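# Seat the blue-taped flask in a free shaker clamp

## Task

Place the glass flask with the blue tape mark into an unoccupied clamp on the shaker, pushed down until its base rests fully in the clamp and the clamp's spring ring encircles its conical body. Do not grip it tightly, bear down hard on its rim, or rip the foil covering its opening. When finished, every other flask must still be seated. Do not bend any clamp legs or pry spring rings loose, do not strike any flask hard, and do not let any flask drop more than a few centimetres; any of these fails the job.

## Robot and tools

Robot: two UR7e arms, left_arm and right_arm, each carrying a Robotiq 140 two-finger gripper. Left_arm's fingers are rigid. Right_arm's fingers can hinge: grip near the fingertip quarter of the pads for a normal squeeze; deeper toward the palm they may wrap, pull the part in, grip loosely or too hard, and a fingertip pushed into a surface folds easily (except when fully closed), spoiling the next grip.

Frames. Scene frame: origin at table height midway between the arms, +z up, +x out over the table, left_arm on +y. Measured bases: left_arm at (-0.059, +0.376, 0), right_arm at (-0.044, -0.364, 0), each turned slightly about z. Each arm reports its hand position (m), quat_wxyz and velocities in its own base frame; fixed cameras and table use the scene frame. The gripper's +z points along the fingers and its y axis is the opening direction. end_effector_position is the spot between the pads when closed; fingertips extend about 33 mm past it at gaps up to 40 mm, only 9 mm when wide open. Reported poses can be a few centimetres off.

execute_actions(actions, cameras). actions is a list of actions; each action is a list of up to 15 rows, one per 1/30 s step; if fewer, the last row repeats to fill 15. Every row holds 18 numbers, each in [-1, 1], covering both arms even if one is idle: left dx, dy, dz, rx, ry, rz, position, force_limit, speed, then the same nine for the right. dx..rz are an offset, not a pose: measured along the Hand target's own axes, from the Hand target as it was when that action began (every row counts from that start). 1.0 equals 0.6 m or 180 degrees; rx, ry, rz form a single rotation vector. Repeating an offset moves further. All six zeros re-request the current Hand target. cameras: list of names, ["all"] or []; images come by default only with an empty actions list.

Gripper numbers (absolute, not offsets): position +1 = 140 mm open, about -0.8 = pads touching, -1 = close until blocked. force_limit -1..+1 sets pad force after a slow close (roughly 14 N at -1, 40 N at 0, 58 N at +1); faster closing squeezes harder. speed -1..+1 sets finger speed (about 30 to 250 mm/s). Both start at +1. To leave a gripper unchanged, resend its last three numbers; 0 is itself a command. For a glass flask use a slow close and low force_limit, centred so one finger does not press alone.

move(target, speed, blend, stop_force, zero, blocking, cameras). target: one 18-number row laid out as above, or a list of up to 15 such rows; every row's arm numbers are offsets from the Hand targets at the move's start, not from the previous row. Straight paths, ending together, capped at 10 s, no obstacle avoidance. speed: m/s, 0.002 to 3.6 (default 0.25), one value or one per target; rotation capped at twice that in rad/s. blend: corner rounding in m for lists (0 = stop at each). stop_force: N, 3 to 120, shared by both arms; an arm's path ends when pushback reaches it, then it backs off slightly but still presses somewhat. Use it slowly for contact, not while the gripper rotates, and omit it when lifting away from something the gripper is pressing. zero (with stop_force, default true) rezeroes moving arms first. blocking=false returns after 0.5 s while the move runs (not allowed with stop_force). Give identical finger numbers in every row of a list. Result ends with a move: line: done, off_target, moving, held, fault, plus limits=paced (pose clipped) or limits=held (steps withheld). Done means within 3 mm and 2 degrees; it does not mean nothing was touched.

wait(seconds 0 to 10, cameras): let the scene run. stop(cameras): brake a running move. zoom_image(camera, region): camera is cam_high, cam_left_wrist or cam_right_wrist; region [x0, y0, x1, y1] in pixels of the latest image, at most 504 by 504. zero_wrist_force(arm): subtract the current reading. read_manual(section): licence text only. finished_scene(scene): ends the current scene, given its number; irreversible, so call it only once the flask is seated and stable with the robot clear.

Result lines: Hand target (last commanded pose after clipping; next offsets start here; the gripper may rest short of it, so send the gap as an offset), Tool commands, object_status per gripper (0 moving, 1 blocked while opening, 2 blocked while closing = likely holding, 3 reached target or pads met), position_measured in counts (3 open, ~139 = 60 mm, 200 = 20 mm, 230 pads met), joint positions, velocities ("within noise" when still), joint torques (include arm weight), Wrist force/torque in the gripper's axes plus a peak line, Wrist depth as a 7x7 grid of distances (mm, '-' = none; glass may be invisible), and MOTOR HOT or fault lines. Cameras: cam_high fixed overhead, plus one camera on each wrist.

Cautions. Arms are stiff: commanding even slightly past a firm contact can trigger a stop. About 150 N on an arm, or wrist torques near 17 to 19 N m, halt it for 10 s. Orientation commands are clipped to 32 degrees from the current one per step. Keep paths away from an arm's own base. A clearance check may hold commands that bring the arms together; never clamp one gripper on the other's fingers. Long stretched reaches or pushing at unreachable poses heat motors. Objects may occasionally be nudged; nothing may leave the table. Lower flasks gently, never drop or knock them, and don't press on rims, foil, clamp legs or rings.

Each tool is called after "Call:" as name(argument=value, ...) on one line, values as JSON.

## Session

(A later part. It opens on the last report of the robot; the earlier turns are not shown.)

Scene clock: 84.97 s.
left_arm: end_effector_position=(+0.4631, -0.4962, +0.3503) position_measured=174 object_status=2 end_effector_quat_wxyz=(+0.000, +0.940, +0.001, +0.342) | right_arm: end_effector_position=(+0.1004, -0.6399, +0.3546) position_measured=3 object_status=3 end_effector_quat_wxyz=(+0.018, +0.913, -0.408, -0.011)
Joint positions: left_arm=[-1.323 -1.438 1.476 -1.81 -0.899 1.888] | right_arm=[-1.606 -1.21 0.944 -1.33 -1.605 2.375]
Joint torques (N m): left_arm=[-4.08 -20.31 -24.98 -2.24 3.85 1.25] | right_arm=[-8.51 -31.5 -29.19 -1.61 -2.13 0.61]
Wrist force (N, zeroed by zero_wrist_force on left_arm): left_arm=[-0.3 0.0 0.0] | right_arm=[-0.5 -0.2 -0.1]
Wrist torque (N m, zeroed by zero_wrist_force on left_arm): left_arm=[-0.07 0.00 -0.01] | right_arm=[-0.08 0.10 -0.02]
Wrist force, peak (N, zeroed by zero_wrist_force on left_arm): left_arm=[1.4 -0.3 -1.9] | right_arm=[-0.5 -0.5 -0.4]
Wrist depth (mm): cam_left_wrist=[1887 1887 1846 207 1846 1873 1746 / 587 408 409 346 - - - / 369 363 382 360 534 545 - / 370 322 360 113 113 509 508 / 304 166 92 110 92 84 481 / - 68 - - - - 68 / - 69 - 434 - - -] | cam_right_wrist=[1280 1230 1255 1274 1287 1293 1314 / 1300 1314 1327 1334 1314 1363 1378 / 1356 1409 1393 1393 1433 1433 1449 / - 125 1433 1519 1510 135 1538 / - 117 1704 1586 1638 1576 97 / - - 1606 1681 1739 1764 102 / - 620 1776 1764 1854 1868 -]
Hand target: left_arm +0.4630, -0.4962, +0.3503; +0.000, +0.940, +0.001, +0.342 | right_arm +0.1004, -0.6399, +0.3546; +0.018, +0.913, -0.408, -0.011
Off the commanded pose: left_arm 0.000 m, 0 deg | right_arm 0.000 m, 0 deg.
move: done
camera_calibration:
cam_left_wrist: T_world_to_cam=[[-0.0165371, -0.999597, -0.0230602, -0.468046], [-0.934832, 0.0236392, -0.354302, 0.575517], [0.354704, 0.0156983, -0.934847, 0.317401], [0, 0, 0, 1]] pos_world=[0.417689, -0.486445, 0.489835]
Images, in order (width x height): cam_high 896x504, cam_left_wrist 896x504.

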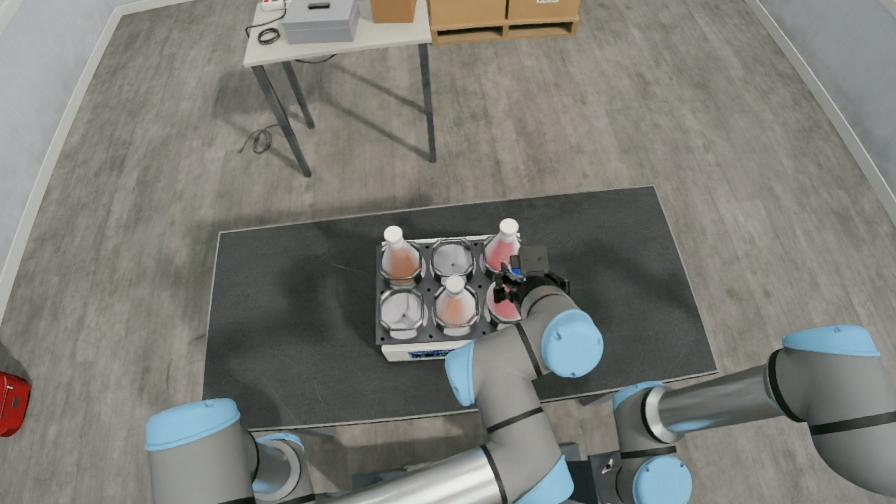

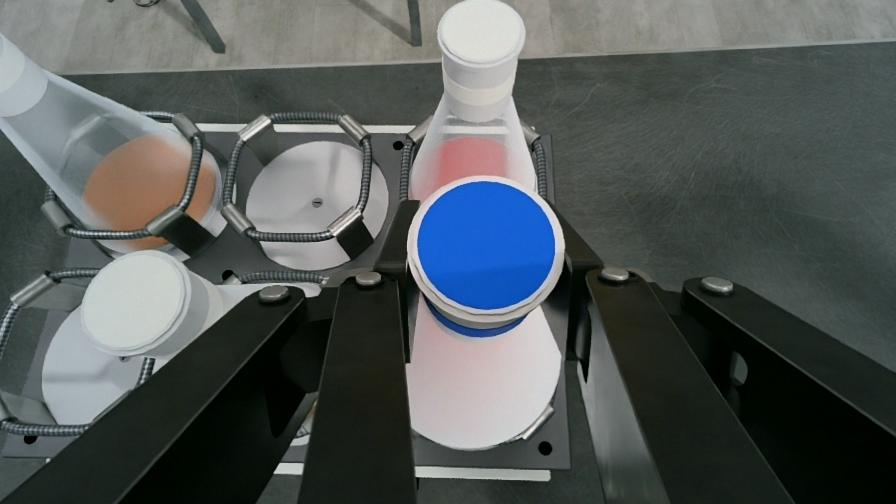

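Call:
move(target=[-0.0429,0,0.0511,0,0,0,-1,-0.05,-1,0,0,0,0,0,0,1,1,1], speed=0.02, stop_force=8, cameras=["cam_left_wrist","cam_high"])

Call:
zoom_image(camera="cam_left_wrist", region=[330, 240, 630, 500])

Call:
zoom_image(camera="cam_high", region=[370, 200, 610, 380])

Scene clock: 91.00 s.
left_arm: end_effector_position=(+0.4630, -0.4962, +0.3376) position_measured=174 object_status=2 end_effector_quat_wxyz=(+0.000, +0.940, +0.001, +0.342) | right_arm: end_effector_position=(+0.1004, -0.6399, +0.3546) position_measured=3 object_status=3 end_effector_quat_wxyz=(+0.018, +0.913, -0.408, -0.011)
Joint positions: left_arm=[-1.323 -1.436 1.506 -1.842 -0.898 1.888] | right_arm=[-1.606 -1.21 0.944 -1.33 -1.605 2.375]
Joint torques (N m): left_arm=[-5.82 -41.75 -21.88 -4.49 -0.47 -0.35] | right_arm=[-8.06 -31.33 -29.35 -1.64 -2.11 1.07]
Wrist force (N, zeroed by zero_wrist_force on left_arm): left_arm=[2.9 1.2 -3.9] | right_arm=[-0.6 -0.5 -0.2]
Wrist torque (N m, zeroed by zero_wrist_force on left_arm): left_arm=[-0.12 -0.11 -0.03] | right_arm=[-0.14 0.11 -0.02]
Wrist force, peak (N, zeroed by zero_wrist_force on left_arm): left_arm=[7.3 2.6 -10.0] | right_arm=[-0.7 -0.3 -0.5]
Wrist depth (mm): cam_left_wrist=[2175 1833 1833 202 1782 1699 589 / 349 395 422 332 - - 554 / 348 353 371 346 357 527 512 / 294 340 353 112 112 521 - / 153 154 92 108 92 84 461 / - 68 - - - - 68 / - 69 - 424 - - -] | cam_right_wrist=[1449 1255 1267 1261 1287 1287 1320 / 1293 1293 1307 1334 1349 1378 1378 / 1314 1371 1409 1401 1401 1449 1449 / - 125 1458 1528 1510 135 1538 / - 117 1940 1586 1617 126 97 / - - 1670 1704 1716 1751 101 / - 624 1814 1986 1868 1896 -]
Hand target: left_arm +0.4630, -0.4962, +0.3376; +0.000, +0.940, +0.001, +0.342 (not the last commanded pose) | right_arm +0.1004, -0.6399, +0.3546; +0.018, +0.913, -0.408, -0.011
Off the commanded pose: left_arm 0.027 m, 0 deg | right_arm 0.000 m, 0 deg.
move: contact (left_arm)
camera_calibration:
cam_left_wrist: T_world_to_cam=[[-0.0164999, -0.999596, -0.0231552, -0.468409], [-0.9348, 0.0236395, -0.354387, 0.571047], [0.354791, 0.0157981, -0.934812, 0.305526], [0, 0, 0, 1]] pos_world=[0.417688, -0.486546, 0.477135]
Images, in order (width x height): cam_high 896x504, cam_left_wrist 896x504.

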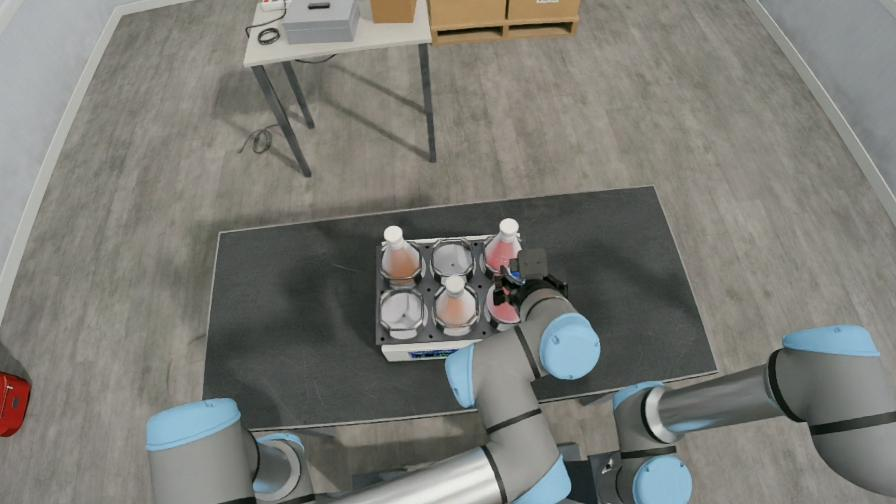

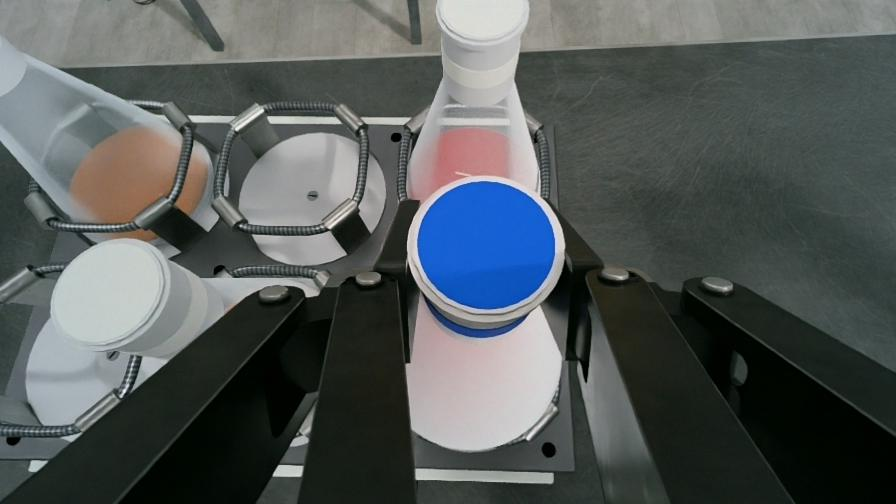

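Scaled by 1.680 from the camera's 896x504 image, which has a finer 1280x720 frame.

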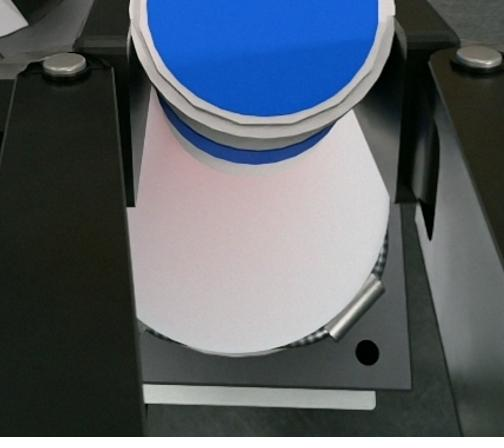

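Scaled by 2.100 from the camera's 896x504 image, which has a finer 1280x720 frame.

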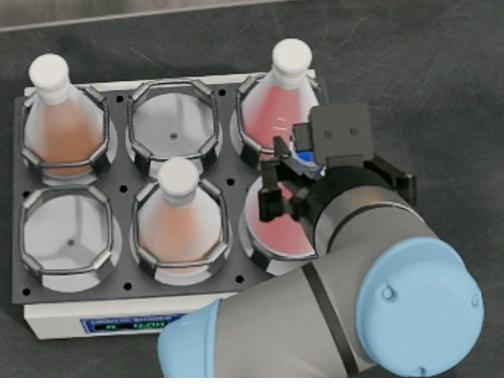

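Call:
move(target=[0.0,0.0015,0,0,0,0,-1,-0.05,-1,0,0,0,0,0,0,1,1,1], speed=0.02)

Call:
move(target=[-0.0376,0,0.0445,0,0,0,-1,-0.05,-1,0,0,0,0,0,0,1,1,1], speed=0.015, stop_force=38, zero=false, cameras=["cam_left_wrist"])

Call:
zoom_image(camera="cam_left_wrist", region=[330, 240, 630, 500])

Scene clock: 97.60 s.
left_arm: end_effector_position=(+0.4630, -0.4971, +0.3376) position_measured=174 object_status=2 end_effector_quat_wxyz=(+0.000, +0.940, +0.001, +0.342) | right_arm: end_effector_position=(+0.1004, -0.6399, +0.3546) position_measured=3 object_status=3 end_effector_quat_wxyz=(+0.018, +0.913, -0.408, -0.011)
Joint positions: left_arm=[-1.323 -1.434 1.504 -1.842 -0.898 1.888] | right_arm=[-1.606 -1.21 0.944 -1.33 -1.605 2.375]
Joint torques (N m): left_arm=[-11.65 -20.09 -30.57 -0.96 2.67 -1.48] | right_arm=[-8.31 -31.48 -28.81 -1.71 -2.25 1.26]
Wrist force (N, zeroed by zero_wrist_force on left_arm): left_arm=[2.1 0.1 -3.1] | right_arm=[-0.4 -0.2 -0.3]
Wrist torque (N m, zeroed by zero_wrist_force on left_arm): left_arm=[-0.06 -0.09 0.04] | right_arm=[-0.08 0.07 -0.02]
Wrist force, peak (N, zeroed by zero_wrist_force on left_arm): left_arm=[2.9 1.0 -3.9] | right_arm=[-0.7 -0.5 -0.4]
Wrist depth (mm): cam_left_wrist=[1873 1820 1860 204 1770 1699 1873 / 340 391 377 335 581 574 532 / 352 355 374 346 513 514 526 / 296 335 354 112 113 493 488 / 153 155 92 110 92 84 471 / - 68 - - - - 68 / - 69 - 305 - - -] | cam_right_wrist=[1078 1242 1261 1267 1280 1314 1320 / 1293 1314 1327 1334 1349 1393 1386 / 1356 1341 1417 1425 1425 1425 1466 / - 126 1433 1670 1528 135 1557 / - 117 1659 1538 1617 1606 97 / - - 1617 1704 1704 1704 102 / - 676 1854 1776 1828 1882 -]
Hand target: left_arm +0.4630, -0.4971, +0.3376; +0.000, +0.940, +0.001, +0.342 | right_arm +0.1004, -0.6399, +0.3546; +0.018, +0.913, -0.408, -0.011
Off the commanded pose: left_arm 0.000 m, 0 deg | right_arm 0.000 m, 0 deg.
move: done

Scene clock: 100.17 s.
left_arm: end_effector_position=(+0.4630, -0.4972, +0.3188) position_measured=174 object_status=2 end_effector_quat_wxyz=(+0.000, +0.940, +0.001, +0.342) | right_arm: end_effector_position=(+0.1004, -0.6399, +0.3546) position_measured=3 object_status=3 end_effector_quat_wxyz=(+0.018, +0.913, -0.408, -0.011)
Joint positions: left_arm=[-1.323 -1.43 1.548 -1.889 -0.898 1.887] | right_arm=[-1.606 -1.21 0.944 -1.33 -1.605 2.375]
Joint torques (N m): left_arm=[-0.13 -33.87 -19.33 0.29 -4.46 -0.4] | right_arm=[-8.42 -31.71 -28.72 -1.75 -2.18 1.6]
Wrist force (N, zeroed by zero_wrist_force on left_arm): left_arm=[19.3 6.8 -15.7] | right_arm=[-0.5 -0.3 -0.3]
Wrist torque (N m, zeroed by zero_wrist_force on left_arm): left_arm=[-0.26 -0.44 -0.16] | right_arm=[-0.11 0.09 -0.02]
Wrist force, peak (N, zeroed by zero_wrist_force on left_arm): left_arm=[27.5 9.6 -27.8] | right_arm=[-0.8 -0.4 -0.3]
Wrist depth (mm): cam_left_wrist=[1860 1758 1860 186 1807 1807 1860 / 563 350 372 343 - - - / 335 344 358 337 339 507 534 / 148 334 334 101 101 491 - / 140 156 92 96 92 84 - / - 68 - 241 - - 68 / - 69 - 285 - - -] | cam_right_wrist=[1255 1249 1249 1255 1287 1300 1314 / 1327 1320 1386 1334 1341 1371 1393 / 1320 1363 1409 1371 1449 1458 1484 / - 125 1433 1557 1519 138 1519 / - 117 1648 1586 1596 1586 97 / - - 1670 1716 1814 1764 101 / - 1670 1814 1925 1868 1868 -]
Hand target: left_arm +0.4630, -0.4971, +0.3188; +0.000, +0.940, +0.001, +0.342 (not the last commanded pose) | right_arm +0.1004, -0.6399, +0.3546; +0.018, +0.913, -0.408, -0.011
Off the commanded pose: left_arm 0.016 m, 0 deg | right_arm 0.000 m, 0 deg.
move: contact (left_arm)
camera_calibration:
cam_left_wrist: T_world_to_cam=[[-0.0165065, -0.999603, -0.0228415, -0.469789], [-0.934754, 0.0235365, -0.354515, 0.564298], [0.354912, 0.0154993, -0.934771, 0.287785], [0, 0, 0, 1]] pos_world=[0.417587, -0.487344, 0.458335]
Images, in order (width x height): cam_left_wrist 896x504.

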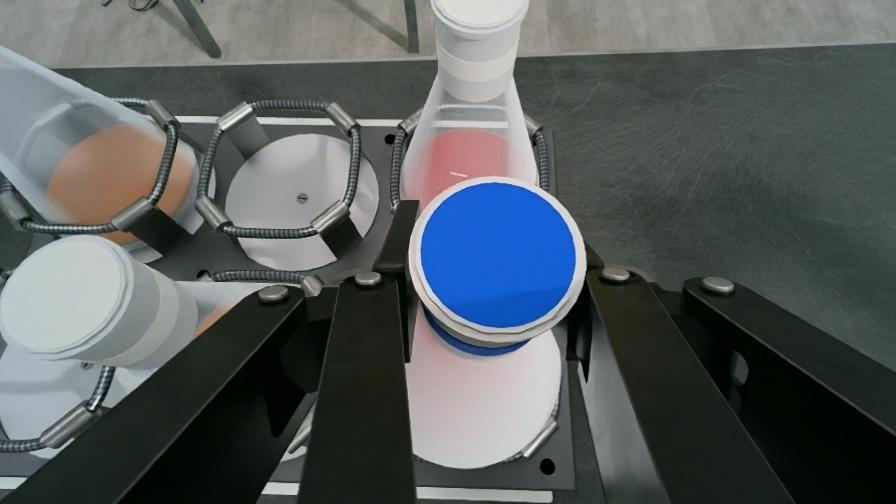

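Scaled by 1.680 from the camera's 896x504 image, which has a finer 1280x720 frame.

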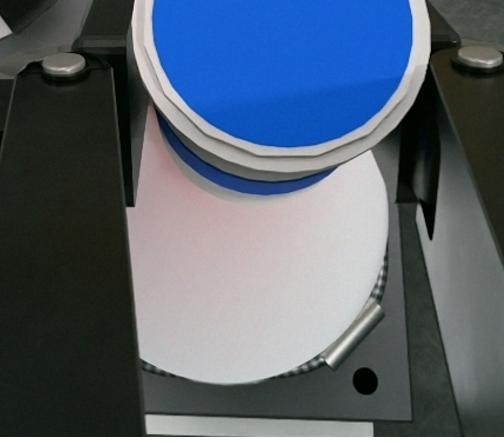

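Call:
move(target=[0.0193,0,-0.023,0,0,0,-1,-0.05,-1,0,0,0,0,0,0,1,1,1], speed=0.04, cameras=["cam_left_wrist"])

Call:
zoom_image(camera="cam_left_wrist", region=[330, 160, 630, 500])

Scene clock: 108.40 s.
left_arm: end_effector_position=(+0.4630, -0.4971, +0.3369) position_measured=178 object_status=2 end_effector_quat_wxyz=(+0.000, +0.940, +0.001, +0.342) end_effector_velocity=(+0.000, -0.001, -0.001) end_effector_angular_velocity=(+0.000, -0.002, -0.001) | right_arm: end_effector_position=(+0.1004, -0.6399, +0.3546) position_measured=3 object_status=3 end_effector_quat_wxyz=(+0.018, +0.913, -0.408, -0.011)
Joint positions: left_arm=[-1.323 -1.434 1.506 -1.844 -0.898 1.888] | right_arm=[-1.606 -1.21 0.944 -1.33 -1.605 2.375]
Joint velocities: left_arm=[-0.002 0 0.005 -0.006 0.002 0] | right_arm=[within noise]
Joint torques (N m): left_arm=[9.42 -37.07 -22.62 -5.65 3.93 -0.91] | right_arm=[-8.89 -31.19 -28.06 -1.88 -2.18 1.74]
Wrist force (N, zeroed by zero_wrist_force on left_arm): left_arm=[-0.1 0.0 0.0] | right_arm=[-0.6 -0.3 -0.2]
Wrist torque (N m, zeroed by zero_wrist_force on left_arm): left_arm=[-0.06 -0.06 -0.02] | right_arm=[-0.10 0.11 -0.02]
Wrist force, peak (N, zeroed by zero_wrist_force on left_arm): left_arm=[19.6 6.9 -15.9] | right_arm=[-0.8 -0.5 -0.3]
Wrist depth (mm): cam_left_wrist=[1846 1807 1833 195 1915 1770 1915 / 577 360 421 353 540 540 - / 349 355 369 346 521 - 529 / 307 335 349 103 103 - - / - 154 89 98 98 82 467 / - 71 - 239 - - 68 / - 67 - 304 - - -] | cam_right_wrist=[1126 - 1255 1255 1261 1307 1300 / 1307 1307 1320 1341 1371 1371 1341 / 1386 1349 1425 1466 1433 1433 1466 / - 125 1425 1492 1576 138 1538 / - 117 1617 1576 1606 1606 97 / - - 1681 1727 1704 1776 102 / - 648 1789 1814 1854 1925 -]
Hand target: left_arm +0.4630, -0.4971, +0.3369; +0.000, +0.940, +0.001, +0.342 | right_arm +0.1004, -0.6399, +0.3546; +0.018, +0.913, -0.408, -0.011
Off the commanded pose: left_arm 0.000 m, 0 deg | right_arm 0.000 m, 0 deg.
move: done
camera_calibration:
cam_left_wrist: T_world_to_cam=[[-0.0166011, -0.9996, -0.0228751, -0.469319], [-0.934764, 0.0236363, -0.354482, 0.570752], [0.354881, 0.015498, -0.934783, 0.304722], [0, 0, 0, 1]] pos_world=[0.417588, -0.487344, 0.476435]
Images, in order (width x height): cam_left_wrist 896x504.

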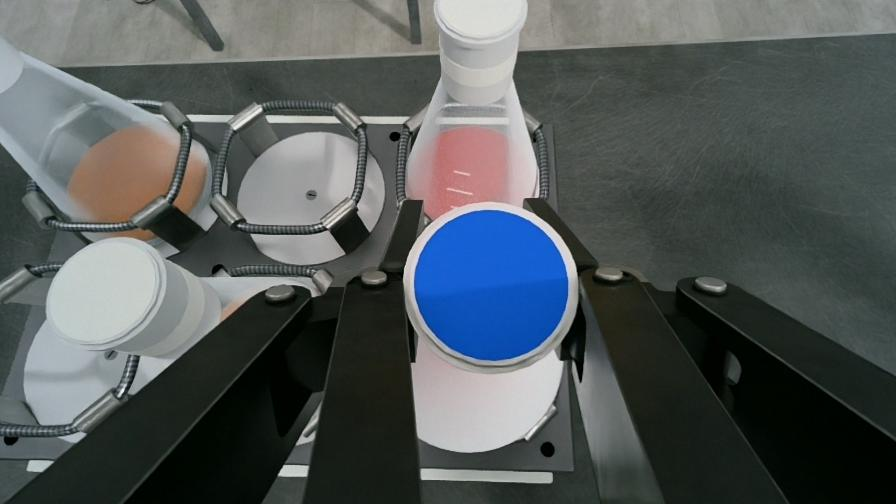

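Scaled by 1.482 from the camera's 896x504 image, which has a finer 1280x720 frame.

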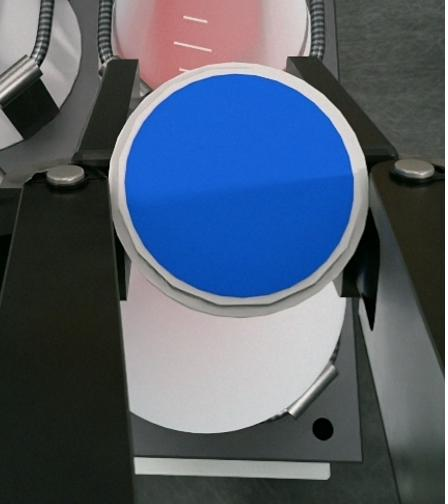

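Call:
move(target=[-0.03,0,0.0356,0,0,0,-1,-0.05,-1,0,0,0,0,0,0,1,1,1], speed=0.02, stop_force=7)

Call:
move(target=[0,0,0,0,0,0,0.1,-0.06,-1,0,0,0,0,0,0,1,1,1], cameras=["cam_left_wrist","cam_high"])

Call:
zoom_image(camera="cam_left_wrist", region=[330, 240, 630, 500])

Scene clock: 114.03 s.
left_arm: end_effector_position=(+0.4630, -0.4972, +0.3309) position_measured=178 object_status=2 end_effector_quat_wxyz=(+0.000, +0.940, +0.001, +0.342) | right_arm: end_effector_position=(+0.1004, -0.6399, +0.3546) position_measured=3 object_status=3 end_effector_quat_wxyz=(+0.018, +0.913, -0.408, -0.011)
Joint positions: left_arm=[-1.323 -1.433 1.52 -1.859 -0.898 1.887] | right_arm=[-1.606 -1.21 0.944 -1.33 -1.605 2.375]
Joint torques (N m): left_arm=[-4.47 -44.93 -21.24 -4.36 -0.6 -0.43] | right_arm=[-8.5 -31.8 -28.43 -1.91 -2.24 1.71]
Wrist force (N, zeroed by zero_wrist_force on left_arm): left_arm=[3.3 1.2 -0.8] | right_arm=[-0.4 -0.3 -0.5]
Wrist torque (N m, zeroed by zero_wrist_force on left_arm): left_arm=[-0.20 -0.05 -0.12] | right_arm=[-0.11 0.08 -0.02]
Wrist force, peak (N, zeroed by zero_wrist_force on left_arm): left_arm=[7.3 2.3 -4.8] | right_arm=[-0.7 -0.5 -0.5]
Wrist depth (mm): cam_left_wrist=[1901 1746 1860 189 1795 1795 585 / 355 385 381 348 532 - 539 / 343 343 365 339 513 511 - / 153 335 340 103 107 494 507 / 146 151 89 99 97 81 457 / - 71 - - - - 68 / - 67 - 296 - - -] | cam_right_wrist=[1201 1230 1255 1274 1287 1293 1334 / 1300 1307 1327 1320 1349 1349 1393 / 1307 1466 1393 1441 1433 1441 1449 / - 126 1401 1458 1528 138 1538 / - 117 1475 1586 1617 1606 97 / - - 1693 1716 1704 1751 102 / - 621 1841 1841 1854 1854 -]
Hand target: left_arm +0.4630, -0.4971, +0.3309; +0.000, +0.940, +0.001, +0.342 (not the last commanded pose) | right_arm +0.1004, -0.6399, +0.3546; +0.018, +0.913, -0.408, -0.011
Off the commanded pose: left_arm 0.022 m, 0 deg | right_arm 0.000 m, 0 deg.
move: contact (left_arm)

Scene clock: 115.57 s.
left_arm: end_effector_position=(+0.4630, -0.4972, +0.3309) position_measured=117 object_status=0 end_effector_quat_wxyz=(+0.000, +0.940, +0.001, +0.342) | right_arm: end_effector_position=(+0.1004, -0.6399, +0.3546) position_measured=3 object_status=3 end_effector_quat_wxyz=(+0.018, +0.913, -0.408, -0.011)
Joint positions: left_arm=[-1.323 -1.433 1.52 -1.859 -0.898 1.887] | right_arm=[-1.606 -1.21 0.944 -1.33 -1.605 2.375]
Joint torques (N m): left_arm=[3.68 -40.38 -20.94 -3.98 2.57 0.34] | right_arm=[-8.51 -31.45 -28.24 -1.88 -2.14 1.71]
Wrist force (N, zeroed by zero_wrist_force on left_arm): left_arm=[2.5 0.1 -2.6] | right_arm=[-0.5 -0.4 -0.4]
Wrist torque (N m, zeroed by zero_wrist_force on left_arm): left_arm=[-0.04 -0.20 -0.01] | right_arm=[-0.12 0.09 -0.02]
Wrist force, peak (N, zeroed by zero_wrist_force on left_arm): left_arm=[3.6 1.0 -1.9] | right_arm=[-0.8 -0.4 -0.2]
Wrist depth (mm): cam_left_wrist=[1901 1846 1795 194 569 1770 1944 / 355 570 386 351 547 553 - / 341 342 363 339 149 525 522 / 153 336 125 105 107 489 491 / - 95 106 101 103 92 85 / - - 303 - 438 - 73 / - - 299 296 294 - -] | cam_right_wrist=[1136 1261 1236 1287 1293 1300 1307 / 1300 1320 1307 1349 1349 1386 1409 / 1466 1371 1401 1417 1409 1433 1458 / 503 125 1501 1484 1492 138 1538 / - 117 1596 1576 1617 1596 97 / - - 1638 1704 1727 - 101 / - 1466 1828 2018 1854 1854 -]
Hand target: left_arm +0.4630, -0.4971, +0.3309; +0.000, +0.940, +0.001, +0.342 | right_arm +0.1004, -0.6399, +0.3546; +0.018, +0.913, -0.408, -0.011
Off the commanded pose: left_arm 0.000 m, 0 deg | right_arm 0.000 m, 0 deg.
move: done
camera_calibration:
cam_left_wrist: T_world_to_cam=[[-0.0164806, -0.999608, -0.022621, -0.469628], [-0.934721, 0.0234355, -0.354608, 0.568568], [0.355, 0.0153002, -0.934741, 0.298948], [0, 0, 0, 1]] pos_world=[0.417587, -0.487343, 0.470434]
Images, in order (width x height): cam_high 896x504, cam_left_wrist 896x504.

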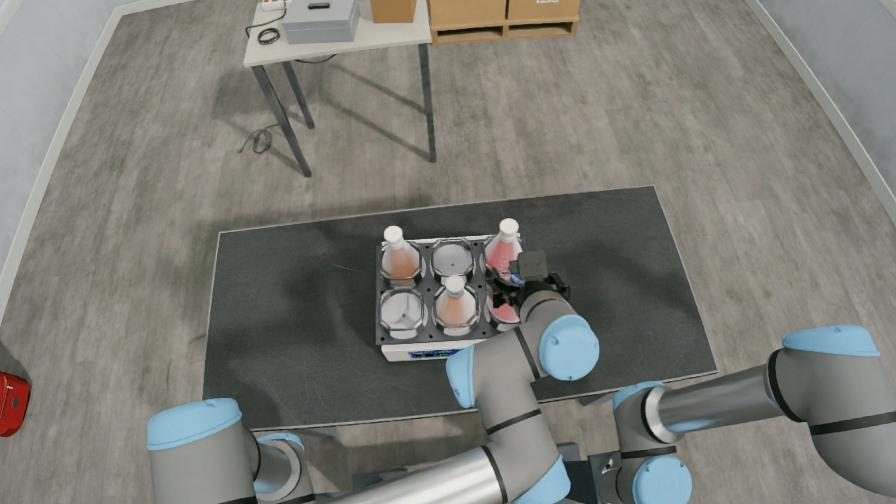

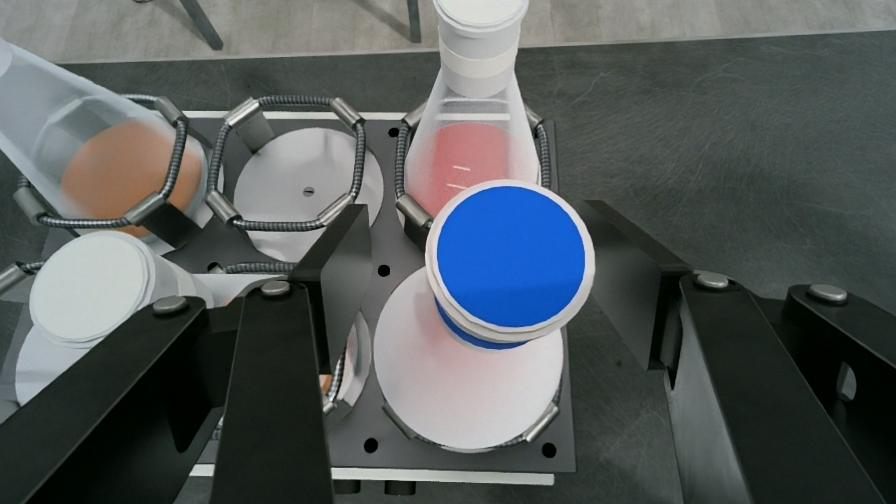

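Scaled by 1.680 from the camera's 896x504 image, which has a finer 1280x720 frame.

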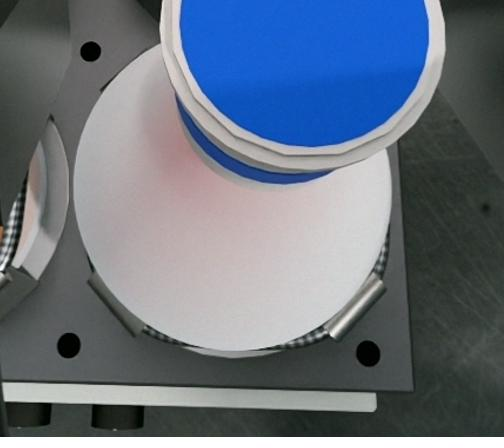

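Call:
move(target=[[0.0022,0.0058,-0.009,0,0,0,0.1,-0.06,-1,0,0,0,0,0,0,1,1,1],[0.0022,0.0058,-0.009,0,0,0,-1,-0.05,-1,0,0,0,0,0,0,1,1,1]], speed=0.03)

Call:
wait(seconds=0.7)

Call:
move(target=[-0.0376,0,0.0445,0,0,0,-1,-0.05,-1,0,0,0,0,0,0,1,1,1], speed=0.015, stop_force=25, cameras=["cam_left_wrist"])

Call:
zoom_image(camera="cam_left_wrist", region=[330, 240, 630, 500])

Scene clock: 134.70 s.
left_arm: end_effector_position=(+0.4606, -0.5006, +0.3358) position_measured=173 object_status=0 end_effector_quat_wxyz=(+0.000, +0.940, +0.001, +0.342) | right_arm: end_effector_position=(+0.1004, -0.6399, +0.3546) position_measured=3 object_status=3 end_effector_quat_wxyz=(+0.018, +0.913, -0.408, -0.011)
Joint positions: left_arm=[-1.329 -1.43 1.502 -1.84 -0.897 1.88] | right_arm=[-1.606 -1.21 0.944 -1.33 -1.605 2.375]
Joint torques (N m): left_arm=[12.19 -42.6 -20.81 -4.56 0.44 1.31] | right_arm=[-8.64 -31.34 -27.57 -2.05 -2.16 1.68]
Wrist force (N, zeroed by zero_wrist_force on left_arm): left_arm=[2.7 -2.5 -2.4] | right_arm=[-0.6 -0.3 -0.2]
Wrist torque (N m, zeroed by zero_wrist_force on left_arm): left_arm=[0.17 -0.12 0.21] | right_arm=[-0.10 0.11 -0.02]
Wrist force, peak (N, zeroed by zero_wrist_force on left_arm): left_arm=[2.9 -2.3 -2.5] | right_arm=[-0.7 -0.4 -0.5]
Wrist depth (mm): cam_left_wrist=[1887 1833 1887 196 1807 1860 1820 / 577 367 376 335 590 535 545 / 349 351 369 342 344 525 507 / 158 337 348 110 112 499 492 / 151 161 92 107 106 84 454 / - 68 - - - - 68 / - 69 - 321 - - -] | cam_right_wrist=[1386 1255 1255 1274 1287 1293 1300 / 1300 1334 1327 1320 1356 1371 1393 / 1433 1363 1409 1401 1433 1492 1475 / - 125 1441 1458 1519 138 1510 / - 117 1501 1670 1659 135 97 / - - 1596 1727 1704 1716 102 / - 671 1776 1716 1868 1868 -]
Hand target: left_arm +0.4606, -0.5006, +0.3359; +0.000, +0.940, +0.001, +0.342 | right_arm +0.1004, -0.6399, +0.3546; +0.018, +0.913, -0.408, -0.011
Off the commanded pose: left_arm 0.000 m, 0 deg | right_arm 0.000 m, 0 deg.
move: done

Scene clock: 135.40 s.
left_arm: end_effector_position=(+0.4606, -0.5006, +0.3358) position_measured=173 object_status=2 end_effector_quat_wxyz=(+0.000, +0.940, +0.001, +0.342) | right_arm: end_effector_position=(+0.1004, -0.6399, +0.3546) position_measured=3 object_status=3 end_effector_quat_wxyz=(+0.018, +0.913, -0.408, -0.011)
Joint positions: left_arm=[-1.329 -1.43 1.502 -1.84 -0.897 1.88] | right_arm=[-1.606 -1.21 0.944 -1.33 -1.605 2.375]
Joint torques (N m): left_arm=[9.56 -43.54 -24.9 -4.25 -0.45 1.15] | right_arm=[-8.24 -31.52 -28.14 -1.97 -2.14 1.79]
Wrist force (N, zeroed by zero_wrist_force on left_arm): left_arm=[2.9 -2.4 -2.5] | right_arm=[-0.7 -0.4 -0.2]
Wrist torque (N m, zeroed by zero_wrist_force on left_arm): left_arm=[0.19 -0.17 0.21] | right_arm=[-0.13 0.15 -0.02]
Wrist force, peak (N, zeroed by zero_wrist_force on left_arm): left_arm=[2.8 -2.6 -2.7] | right_arm=[-0.7 -0.4 -0.2]
Wrist depth (mm): cam_left_wrist=[1929 1959 1807 197 1734 1820 1782 / 360 359 388 334 547 547 - / 344 352 368 343 523 537 517 / 158 343 325 110 112 491 486 / 152 161 92 107 106 84 462 / - 68 - - - - 68 / - 69 - 322 - - -] | cam_right_wrist=[1038 1249 1249 1280 1274 1314 1320 / 1293 1314 1307 1341 1356 1356 1371 / 1378 1363 1401 1409 1417 1538 1441 / - 126 1466 1484 1538 135 1492 / - 117 1475 1606 1586 1638 97 / - - 1606 1704 1739 1751 101 / - 712 1814 - 1841 1882 -]
Hand target: left_arm +0.4606, -0.5006, +0.3359; +0.000, +0.940, +0.001, +0.342 | right_arm +0.1004, -0.6399, +0.3546; +0.018, +0.913, -0.408, -0.011
Tool commands: left_gripper/position=-1.0 left_gripper/force_limit=-0.05 left_gripper/speed=-1.0 right_gripper/position=+1.0 right_gripper/force_limit=+1.0 right_gripper/speed=+1.0
Off the commanded pose: left_arm 0.000 m, 0 deg | right_arm 0.000 m, 0 deg.
wait: 0.70 s; at rest by 0.17 s

Scene clock: 137.43 s.
left_arm: end_effector_position=(+0.4606, -0.5006, +0.3260) position_measured=174 object_status=2 end_effector_quat_wxyz=(+0.000, +0.940, +0.001, +0.342) | right_arm: end_effector_position=(+0.1004, -0.6399, +0.3546) position_measured=3 object_status=3 end_effector_quat_wxyz=(+0.018, +0.913, -0.408, -0.011)
Joint positions: left_arm=[-1.329 -1.428 1.525 -1.866 -0.897 1.88] | right_arm=[-1.606 -1.21 0.944 -1.33 -1.605 2.375]
Joint torques (N m): left_arm=[-2.81 -38.58 -26.54 -2.13 -1.77 -0.32] | right_arm=[-8.53 -31.78 -28.11 -2.07 -2.18 1.67]
Wrist force (N, zeroed by zero_wrist_force on left_arm): left_arm=[11.2 1.7 -10.7] | right_arm=[-0.4 -0.4 -0.3]
Wrist torque (N m, zeroed by zero_wrist_force on left_arm): left_arm=[-0.15 -0.02 0.00] | right_arm=[-0.12 0.07 -0.02]
Wrist force, peak (N, zeroed by zero_wrist_force on left_arm): left_arm=[17.1 0.5 -23.9] | right_arm=[-0.5 -0.4 -0.6]
Wrist depth (mm): cam_left_wrist=[1959 1795 1807 188 1795 1699 1782 / 359 357 377 352 560 559 552 / 342 348 359 308 310 518 500 / 152 343 343 106 105 482 483 / 146 156 92 102 92 81 452 / - 71 - - - - 68 / - 69 - 291 - - -] | cam_right_wrist=[1230 1218 1261 1267 1267 1280 1327 / 1261 1320 1327 1334 1363 1371 1378 / 1576 1393 1378 1449 1425 1433 1441 / - 126 1596 1458 1519 138 1519 / - 117 1596 1586 1401 1627 97 / - - 1693 1739 1727 1764 101 / - 620 1764 1751 1854 1882 -]
Hand target: left_arm +0.4606, -0.5006, +0.3260; +0.000, +0.940, +0.001, +0.342 (not the last commanded pose) | right_arm +0.1004, -0.6399, +0.3546; +0.018, +0.913, -0.408, -0.011
Off the commanded pose: left_arm 0.025 m, 0 deg | right_arm 0.000 m, 0 deg.
move: contact (left_arm)
camera_calibration:
cam_left_wrist: T_world_to_cam=[[-0.0163597, -0.999616, -0.0223654, -0.473449], [-0.93469, 0.0232333, -0.354703, 0.564601], [0.355086, 0.0151019, -0.934712, 0.295126], [0, 0, 0, 1]] pos_world=[0.415186, -0.490842, 0.465534]
Images, in order (width x height): cam_left_wrist 896x504.

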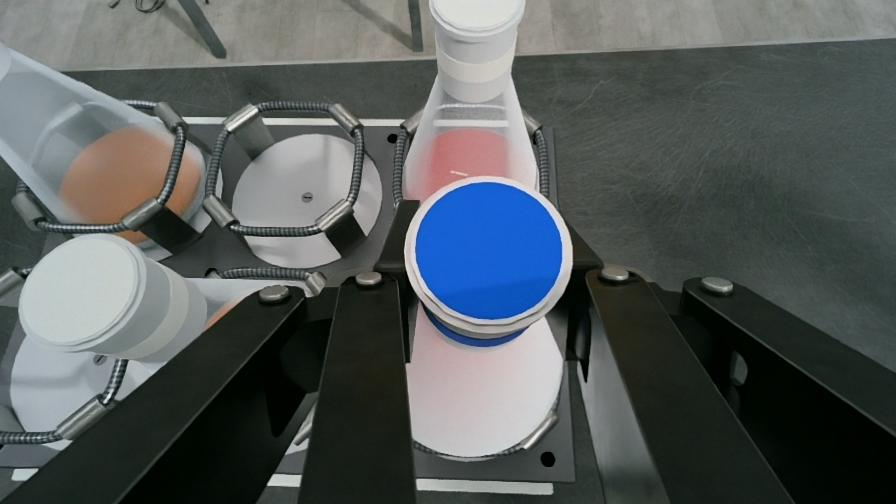

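Scaled by 1.680 from the camera's 896x504 image, which has a finer 1280x720 frame.

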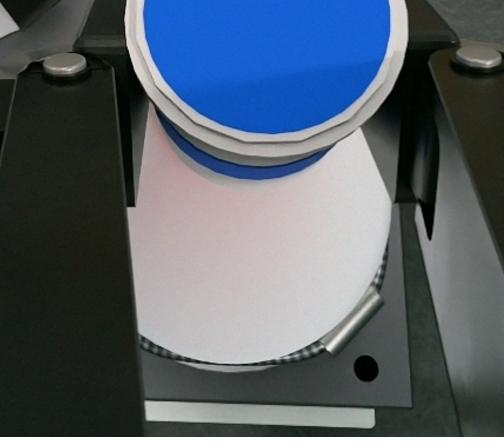

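Call:
move(target=[-0.0376,0,0.0445,0,0,0,-1,-0.05,-1,0,0,0,0,0,0,1,1,1], speed=0.012, stop_force=36, zero=false, cameras=["cam_left_wrist"])

Call:
zoom_image(camera="cam_left_wrist", region=[330, 240, 630, 500])

Scene clock: 142.27 s.
left_arm: end_effector_position=(+0.4606, -0.5006, +0.3219) position_measured=174 object_status=2 end_effector_quat_wxyz=(+0.000, +0.940, +0.001, +0.342) | right_arm: end_effector_position=(+0.1004, -0.6399, +0.3546) position_measured=3 object_status=3 end_effector_quat_wxyz=(+0.018, +0.913, -0.408, -0.011)
Joint positions: left_arm=[-1.329 -1.427 1.535 -1.876 -0.897 1.88] | right_arm=[-1.606 -1.21 0.944 -1.33 -1.605 2.375]
Joint torques (N m): left_arm=[-4.58 -30.54 -20.41 -1.01 -6.66 -0.63] | right_arm=[-8.53 -31.29 -28.27 -2.1 -2.1 1.63]
Wrist force (N, zeroed by zero_wrist_force on left_arm): left_arm=[24.6 -2.9 -18.1] | right_arm=[-0.5 -0.2 -0.2]
Wrist torque (N m, zeroed by zero_wrist_force on left_arm): left_arm=[0.14 -0.43 0.28] | right_arm=[-0.08 0.11 -0.02]
Wrist force, peak (N, zeroed by zero_wrist_force on left_arm): left_arm=[29.4 -7.5 -29.4] | right_arm=[-0.6 -0.6 -0.4]
Wrist depth (mm): cam_left_wrist=[1820 1873 1833 188 1820 1820 1758 / 356 385 417 345 - 562 550 / 337 344 358 312 361 518 514 / 148 340 340 104 106 489 - / 143 158 92 100 99 84 464 / - 71 - - - - 68 / - 69 - 287 - - -] | cam_right_wrist=[1126 1236 1274 1274 1293 1307 1280 / 1293 1307 1293 1334 1356 1356 1378 / 1356 1409 1409 1378 1425 1449 1441 / - 125 - 1547 1501 135 1538 / - 117 1627 1557 1693 1617 97 / - - 1638 1764 1727 1727 102 / - 1519 1814 1739 2018 1896 -]
Hand target: left_arm +0.4606, -0.5006, +0.3218; +0.000, +0.940, +0.001, +0.342 (not the last commanded pose) | right_arm +0.1004, -0.6399, +0.3546; +0.018, +0.913, -0.408, -0.011
Off the commanded pose: left_arm 0.031 m, 0 deg | right_arm 0.000 m, 0 deg.
move: contact (left_arm)
camera_calibration:
cam_left_wrist: T_world_to_cam=[[-0.0163673, -0.999623, -0.0220508, -0.473587], [-0.934657, 0.0231301, -0.354798, 0.563087], [0.355174, 0.0148028, -0.934683, 0.291002], [0, 0, 0, 1]] pos_world=[0.415186, -0.49074, 0.461334]
Images, in order (width x height): cam_left_wrist 896x504.

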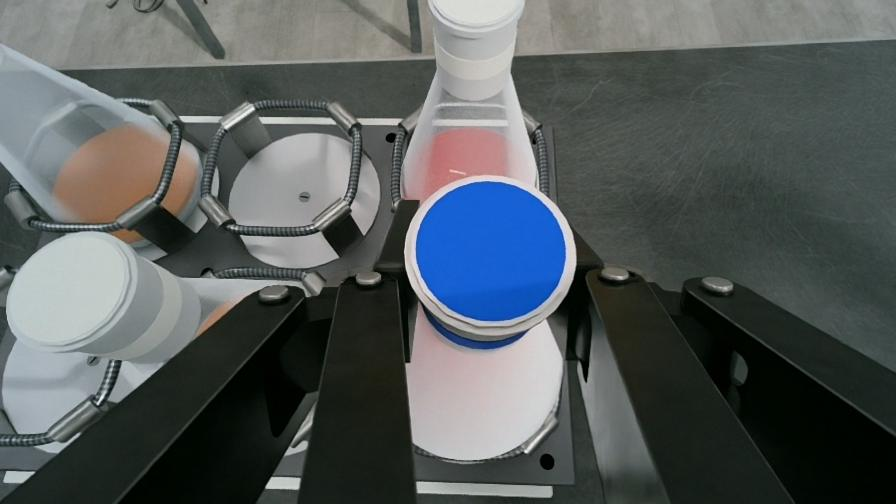

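Scaled by 1.680 from the camera's 896x504 image, which has a finer 1280x720 frame.

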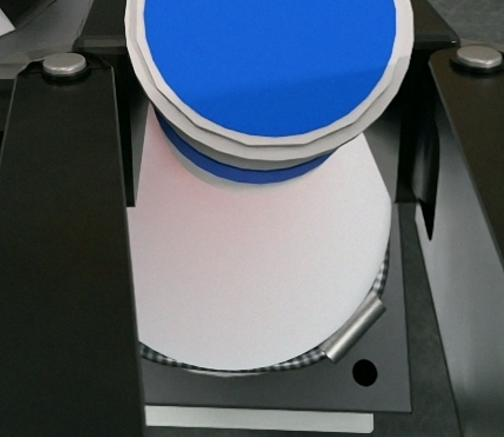

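Call:
move(target=[[-0.003,-0.008,0.003,0,0,0,-1,-0.05,-1,0,0,0,0,0,0,1,1,1],[-0.005,0.004,0.006,0,0,0,-1,-0.05,-1,0,0,0,0,0,0,1,1,1],[-0.007,-0.008,0.008,0,0,0,-1,-0.05,-1,0,0,0,0,0,0,1,1,1],[-0.007,-0.003,0.008,0,0,0,-1,-0.05,-1,0,0,0,0,0,0,1,1,1]], speed=0.02, stop_force=25, cameras=["cam_left_wrist"])

Call:
zoom_image(camera="cam_left_wrist", region=[330, 240, 630, 500])

Scene clock: 148.17 s.
left_arm: end_effector_position=(+0.4604, -0.4988, +0.3155) position_measured=174 object_status=2 end_effector_quat_wxyz=(+0.000, +0.940, +0.001, +0.342) | right_arm: end_effector_position=(+0.1004, -0.6399, +0.3546) position_measured=3 object_status=3 end_effector_quat_wxyz=(+0.018, +0.913, -0.408, -0.011)
Joint positions: left_arm=[-1.329 -1.429 1.554 -1.894 -0.897 1.881] | right_arm=[-1.606 -1.21 0.944 -1.33 -1.605 2.375]
Joint torques (N m): left_arm=[-18.57 -23.05 -3.87 -0.89 -3.73 1.14] | right_arm=[-8.54 -31.59 -27.63 -2.15 -2.13 1.76]
Wrist force (N, zeroed by zero_wrist_force on left_arm): left_arm=[32.0 -7.5 -25.7] | right_arm=[-0.6 -0.4 -0.4]
Wrist torque (N m, zeroed by zero_wrist_force on left_arm): left_arm=[0.27 -0.72 0.26] | right_arm=[-0.12 0.11 -0.02]
Wrist force, peak (N, zeroed by zero_wrist_force on left_arm): left_arm=[38.3 -12.4 -38.4] | right_arm=[-0.7 -0.3 -0.4]
Wrist depth (mm): cam_left_wrist=[1846 1820 1820 189 1873 1873 1860 / 347 349 372 338 552 - 525 / 332 340 353 333 512 508 - / 143 332 332 101 104 481 - / 139 156 92 98 92 84 450 / - 68 - - - - 68 / - 69 - 282 - - -] | cam_right_wrist=[1378 1255 1255 1274 1280 1287 1320 / 1307 1300 1327 1341 1356 1378 1371 / 1386 1393 1386 1401 1409 1417 1433 / - 126 1475 1501 1510 135 1538 / - 117 1501 1586 1606 1606 97 / - 1492 1693 1681 1704 1764 102 / - 716 1789 1606 1868 1868 -]
Hand target: left_arm +0.4604, -0.4988, +0.3155; +0.000, +0.940, +0.001, +0.342 | right_arm +0.1004, -0.6399, +0.3546; +0.018, +0.913, -0.408, -0.011
Off the commanded pose: left_arm 0.000 m, 0 deg | right_arm 0.000 m, 0 deg.
move: done
camera_calibration:
cam_left_wrist: T_world_to_cam=[[-0.0163698, -0.999623, -0.0220495, -0.471931], [-0.93469, 0.0231306, -0.35471, 0.560563], [0.355087, 0.0148029, -0.934716, 0.285115], [0, 0, 0, 1]] pos_world=[0.414986, -0.48894, 0.454934]
Images, in order (width x height): cam_left_wrist 896x504.

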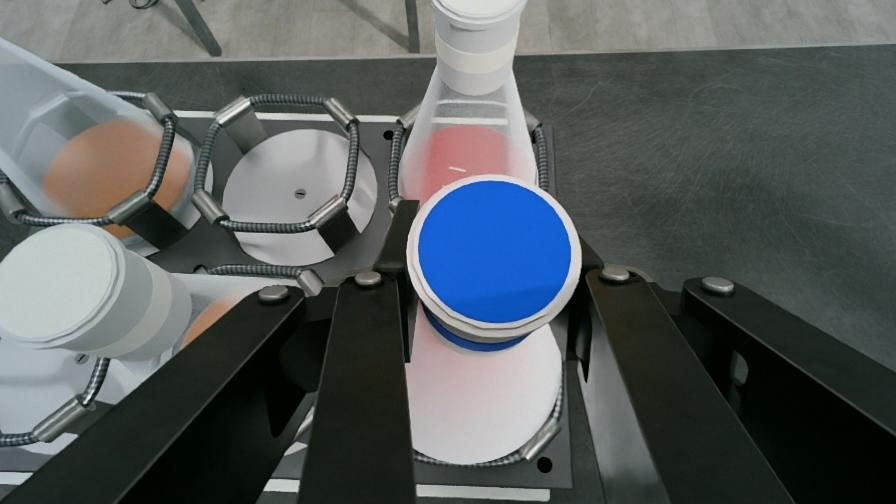

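Scaled by 1.680 from the camera's 896x504 image, which has a finer 1280x720 frame.

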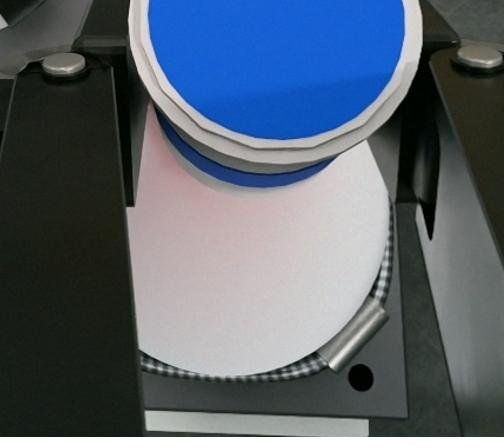

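Call:
move(target=[[0.001,-0.006,0.006,0,0,0,-1,-0.05,-1,0,0,0,0,0,0,1,1,1],[-0.004,0.003,0.006,0,0,0,-1,-0.05,-1,0,0,0,0,0,0,1,1,1],[-0.007,-0.006,0.005,0,0,0,-1,-0.05,-1,0,0,0,0,0,0,1,1,1],[-0.003,-0.003,0.006,0,0,0,-1,-0.05,-1,0,0,0,0,0,0,1,1,1]], speed=0.02, stop_force=25, cameras=["cam_left_wrist"])

Call:
zoom_image(camera="cam_left_wrist", region=[330, 240, 630, 500])

Scene clock: 153.73 s.
left_arm: end_effector_position=(+0.4593, -0.4957, +0.3106) position_measured=174 object_status=2 end_effector_quat_wxyz=(+0.000, +0.940, +0.001, +0.342) | right_arm: end_effector_position=(+0.1004, -0.6399, +0.3546) position_measured=3 object_status=3 end_effector_quat_wxyz=(+0.018, +0.913, -0.408, -0.011)
Joint positions: left_arm=[-1.329 -1.436 1.574 -1.907 -0.897 1.88] | right_arm=[-1.606 -1.21 0.944 -1.33 -1.605 2.375]
Joint torques (N m): left_arm=[-14.3 15.14 -0.08 9.72 -11.49 -0.68] | right_arm=[-8.55 -31.89 -27.09 -2.2 -2.09 1.68]
Wrist force (N, zeroed by zero_wrist_force on left_arm): left_arm=[56.3 6.1 -37.3] | right_arm=[-0.3 -0.2 -0.3]
Wrist torque (N m, zeroed by zero_wrist_force on left_arm): left_arm=[-0.44 -1.07 -0.34] | right_arm=[-0.10 0.05 -0.02]
Wrist force, peak (N, zeroed by zero_wrist_force on left_arm): left_arm=[56.8 -15.9 -42.8] | right_arm=[-0.7 -0.3 -0.4]
Wrist depth (mm): cam_left_wrist=[1915 1833 1860 191 1873 2021 1846 / 344 340 371 342 555 - - / 326 331 349 330 325 - 515 / 137 324 327 99 101 482 487 / 136 153 92 94 94 84 441 / - 68 - - - - 68 / - 69 - 276 - - -] | cam_right_wrist=[1111 1261 1267 1261 1274 1307 1327 / 1307 1314 1320 1327 1349 1378 1393 / 1386 1425 1409 1409 1417 1441 1441 / - 126 1307 1449 1547 135 1627 / - 117 1484 1449 1596 - 97 / - - 1670 1693 1727 1764 101 / - - 1801 2174 1882 1882 -]
Hand target: left_arm +0.4593, -0.4957, +0.3105; +0.000, +0.940, +0.001, +0.342 (not the last commanded pose) | right_arm +0.1004, -0.6399, +0.3546; +0.018, +0.913, -0.408, -0.011
Off the commanded pose: left_arm 0.003 m, 0 deg | right_arm 0.000 m, 0 deg.
move: contact (left_arm); path passed 2 of 4 targets
camera_calibration:
cam_left_wrist: T_world_to_cam=[[-0.0163408, -0.999628, -0.0218312, -0.46907], [-0.934612, 0.0230292, -0.354924, 0.557738], [0.355294, 0.014604, -0.93464, 0.280664], [0, 0, 0, 1]] pos_world=[0.413885, -0.485839, 0.450033]
Images, in order (width x height): cam_left_wrist 896x504.

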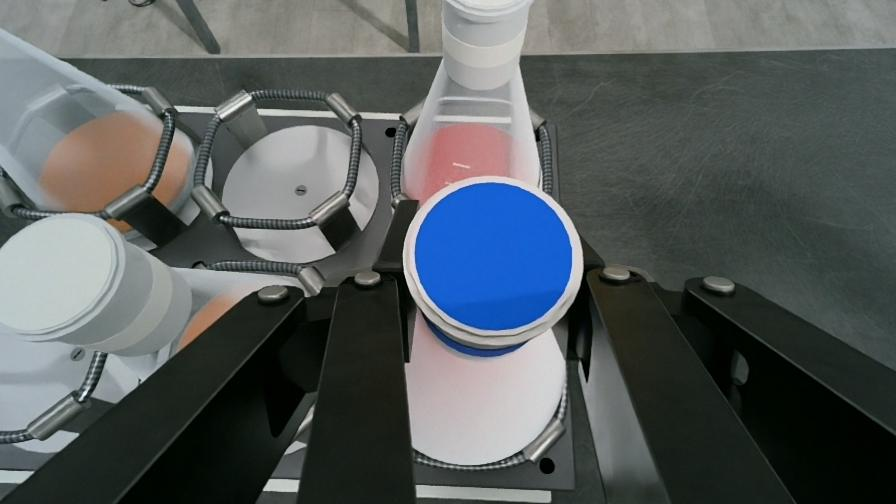

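Scaled by 1.680 from the camera's 896x504 image, which has a finer 1280x720 frame.

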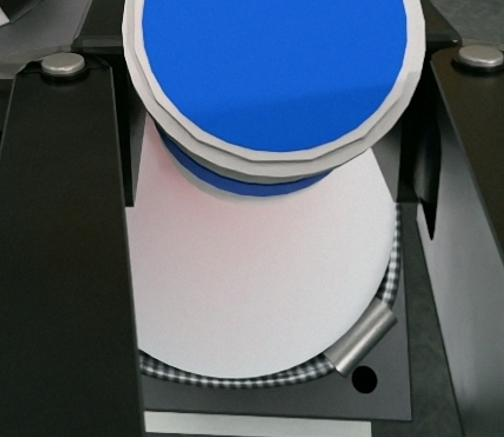

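Call:
move(target=[[0.0072,0.001,0.0018,0,0,0,-1,-0.05,-1,0,0,0,0,0,0,1,1,1]], speed=0.03, cameras=["cam_left_wrist"])

Call:
zoom_image(camera="cam_left_wrist", region=[330, 240, 630, 500])

Scene clock: 157.37 s.
left_arm: end_effector_position=(+0.4633, -0.4963, +0.3124) position_measured=174 object_status=2 end_effector_quat_wxyz=(+0.000, +0.940, +0.001, +0.342) | right_arm: end_effector_position=(+0.1004, -0.6399, +0.3546) position_measured=3 object_status=3 end_effector_quat_wxyz=(+0.018, +0.913, -0.408, -0.011)
Joint positions: left_arm=[-1.322 -1.43 1.564 -1.908 -0.898 1.889] | right_arm=[-1.606 -1.21 0.944 -1.33 -1.605 2.375]
Joint torques (N m): left_arm=[6.19 -9.47 -8.07 -0.7 -3.82 -0.01] | right_arm=[-7.63 -31.57 -26.75 -2.14 -2.06 1.76]
Wrist force (N, zeroed by zero_wrist_force on left_arm): left_arm=[19.9 -2.4 -32.4] | right_arm=[-0.5 -0.3 -0.4]
Wrist torque (N m, zeroed by zero_wrist_force on left_arm): left_arm=[-0.17 -0.72 -0.27] | right_arm=[-0.10 0.10 -0.02]
Wrist force, peak (N, zeroed by zero_wrist_force on left_arm): left_arm=[56.8 6.3 -37.4] | right_arm=[-0.5 -0.5 -0.5]
Wrist depth (mm): cam_left_wrist=[1795 1873 1795 187 1734 1807 1873 / 339 339 372 338 - 548 - / 328 335 345 301 498 484 - / 138 327 323 99 100 509 486 / 133 151 92 94 93 84 453 / - 68 - - - - 68 / - 69 - 275 - - -] | cam_right_wrist=[1314 1255 1274 1261 1280 1280 1314 / 1293 1300 1341 1320 1371 1341 1371 / 1409 1409 1393 1417 1475 1433 1466 / - 125 1449 1501 1510 138 1538 / - 117 1596 1576 1586 145 97 / - 941 1716 1659 1716 1727 102 / - - 1693 1841 1868 1854 -]
Hand target: left_arm +0.4633, -0.4963, +0.3125; +0.000, +0.940, +0.001, +0.342 | right_arm +0.1004, -0.6399, +0.3546; +0.018, +0.913, -0.408, -0.011
Off the commanded pose: left_arm 0.000 m, 0 deg | right_arm 0.000 m, 0 deg.
move: done
camera_calibration:
cam_left_wrist: T_world_to_cam=[[-0.016429, -0.999619, -0.0221779, -0.469367], [-0.934689, 0.0232315, -0.354707, 0.562199], [0.355087, 0.014902, -0.934714, 0.281292], [0, 0, 0, 1]] pos_world=[0.417886, -0.486441, 0.451934]
Images, in order (width x height): cam_left_wrist 896x504.

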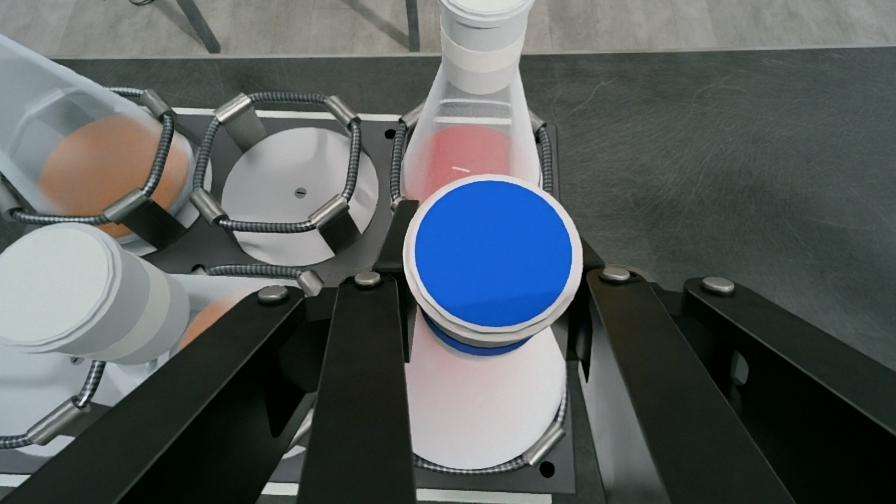

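Scaled by 1.680 from the camera's 896x504 image, which has a finer 1280x720 frame.

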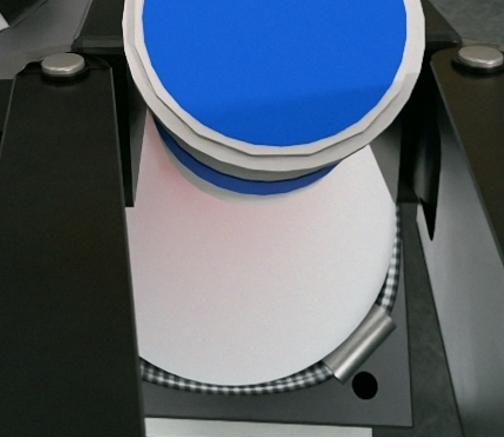

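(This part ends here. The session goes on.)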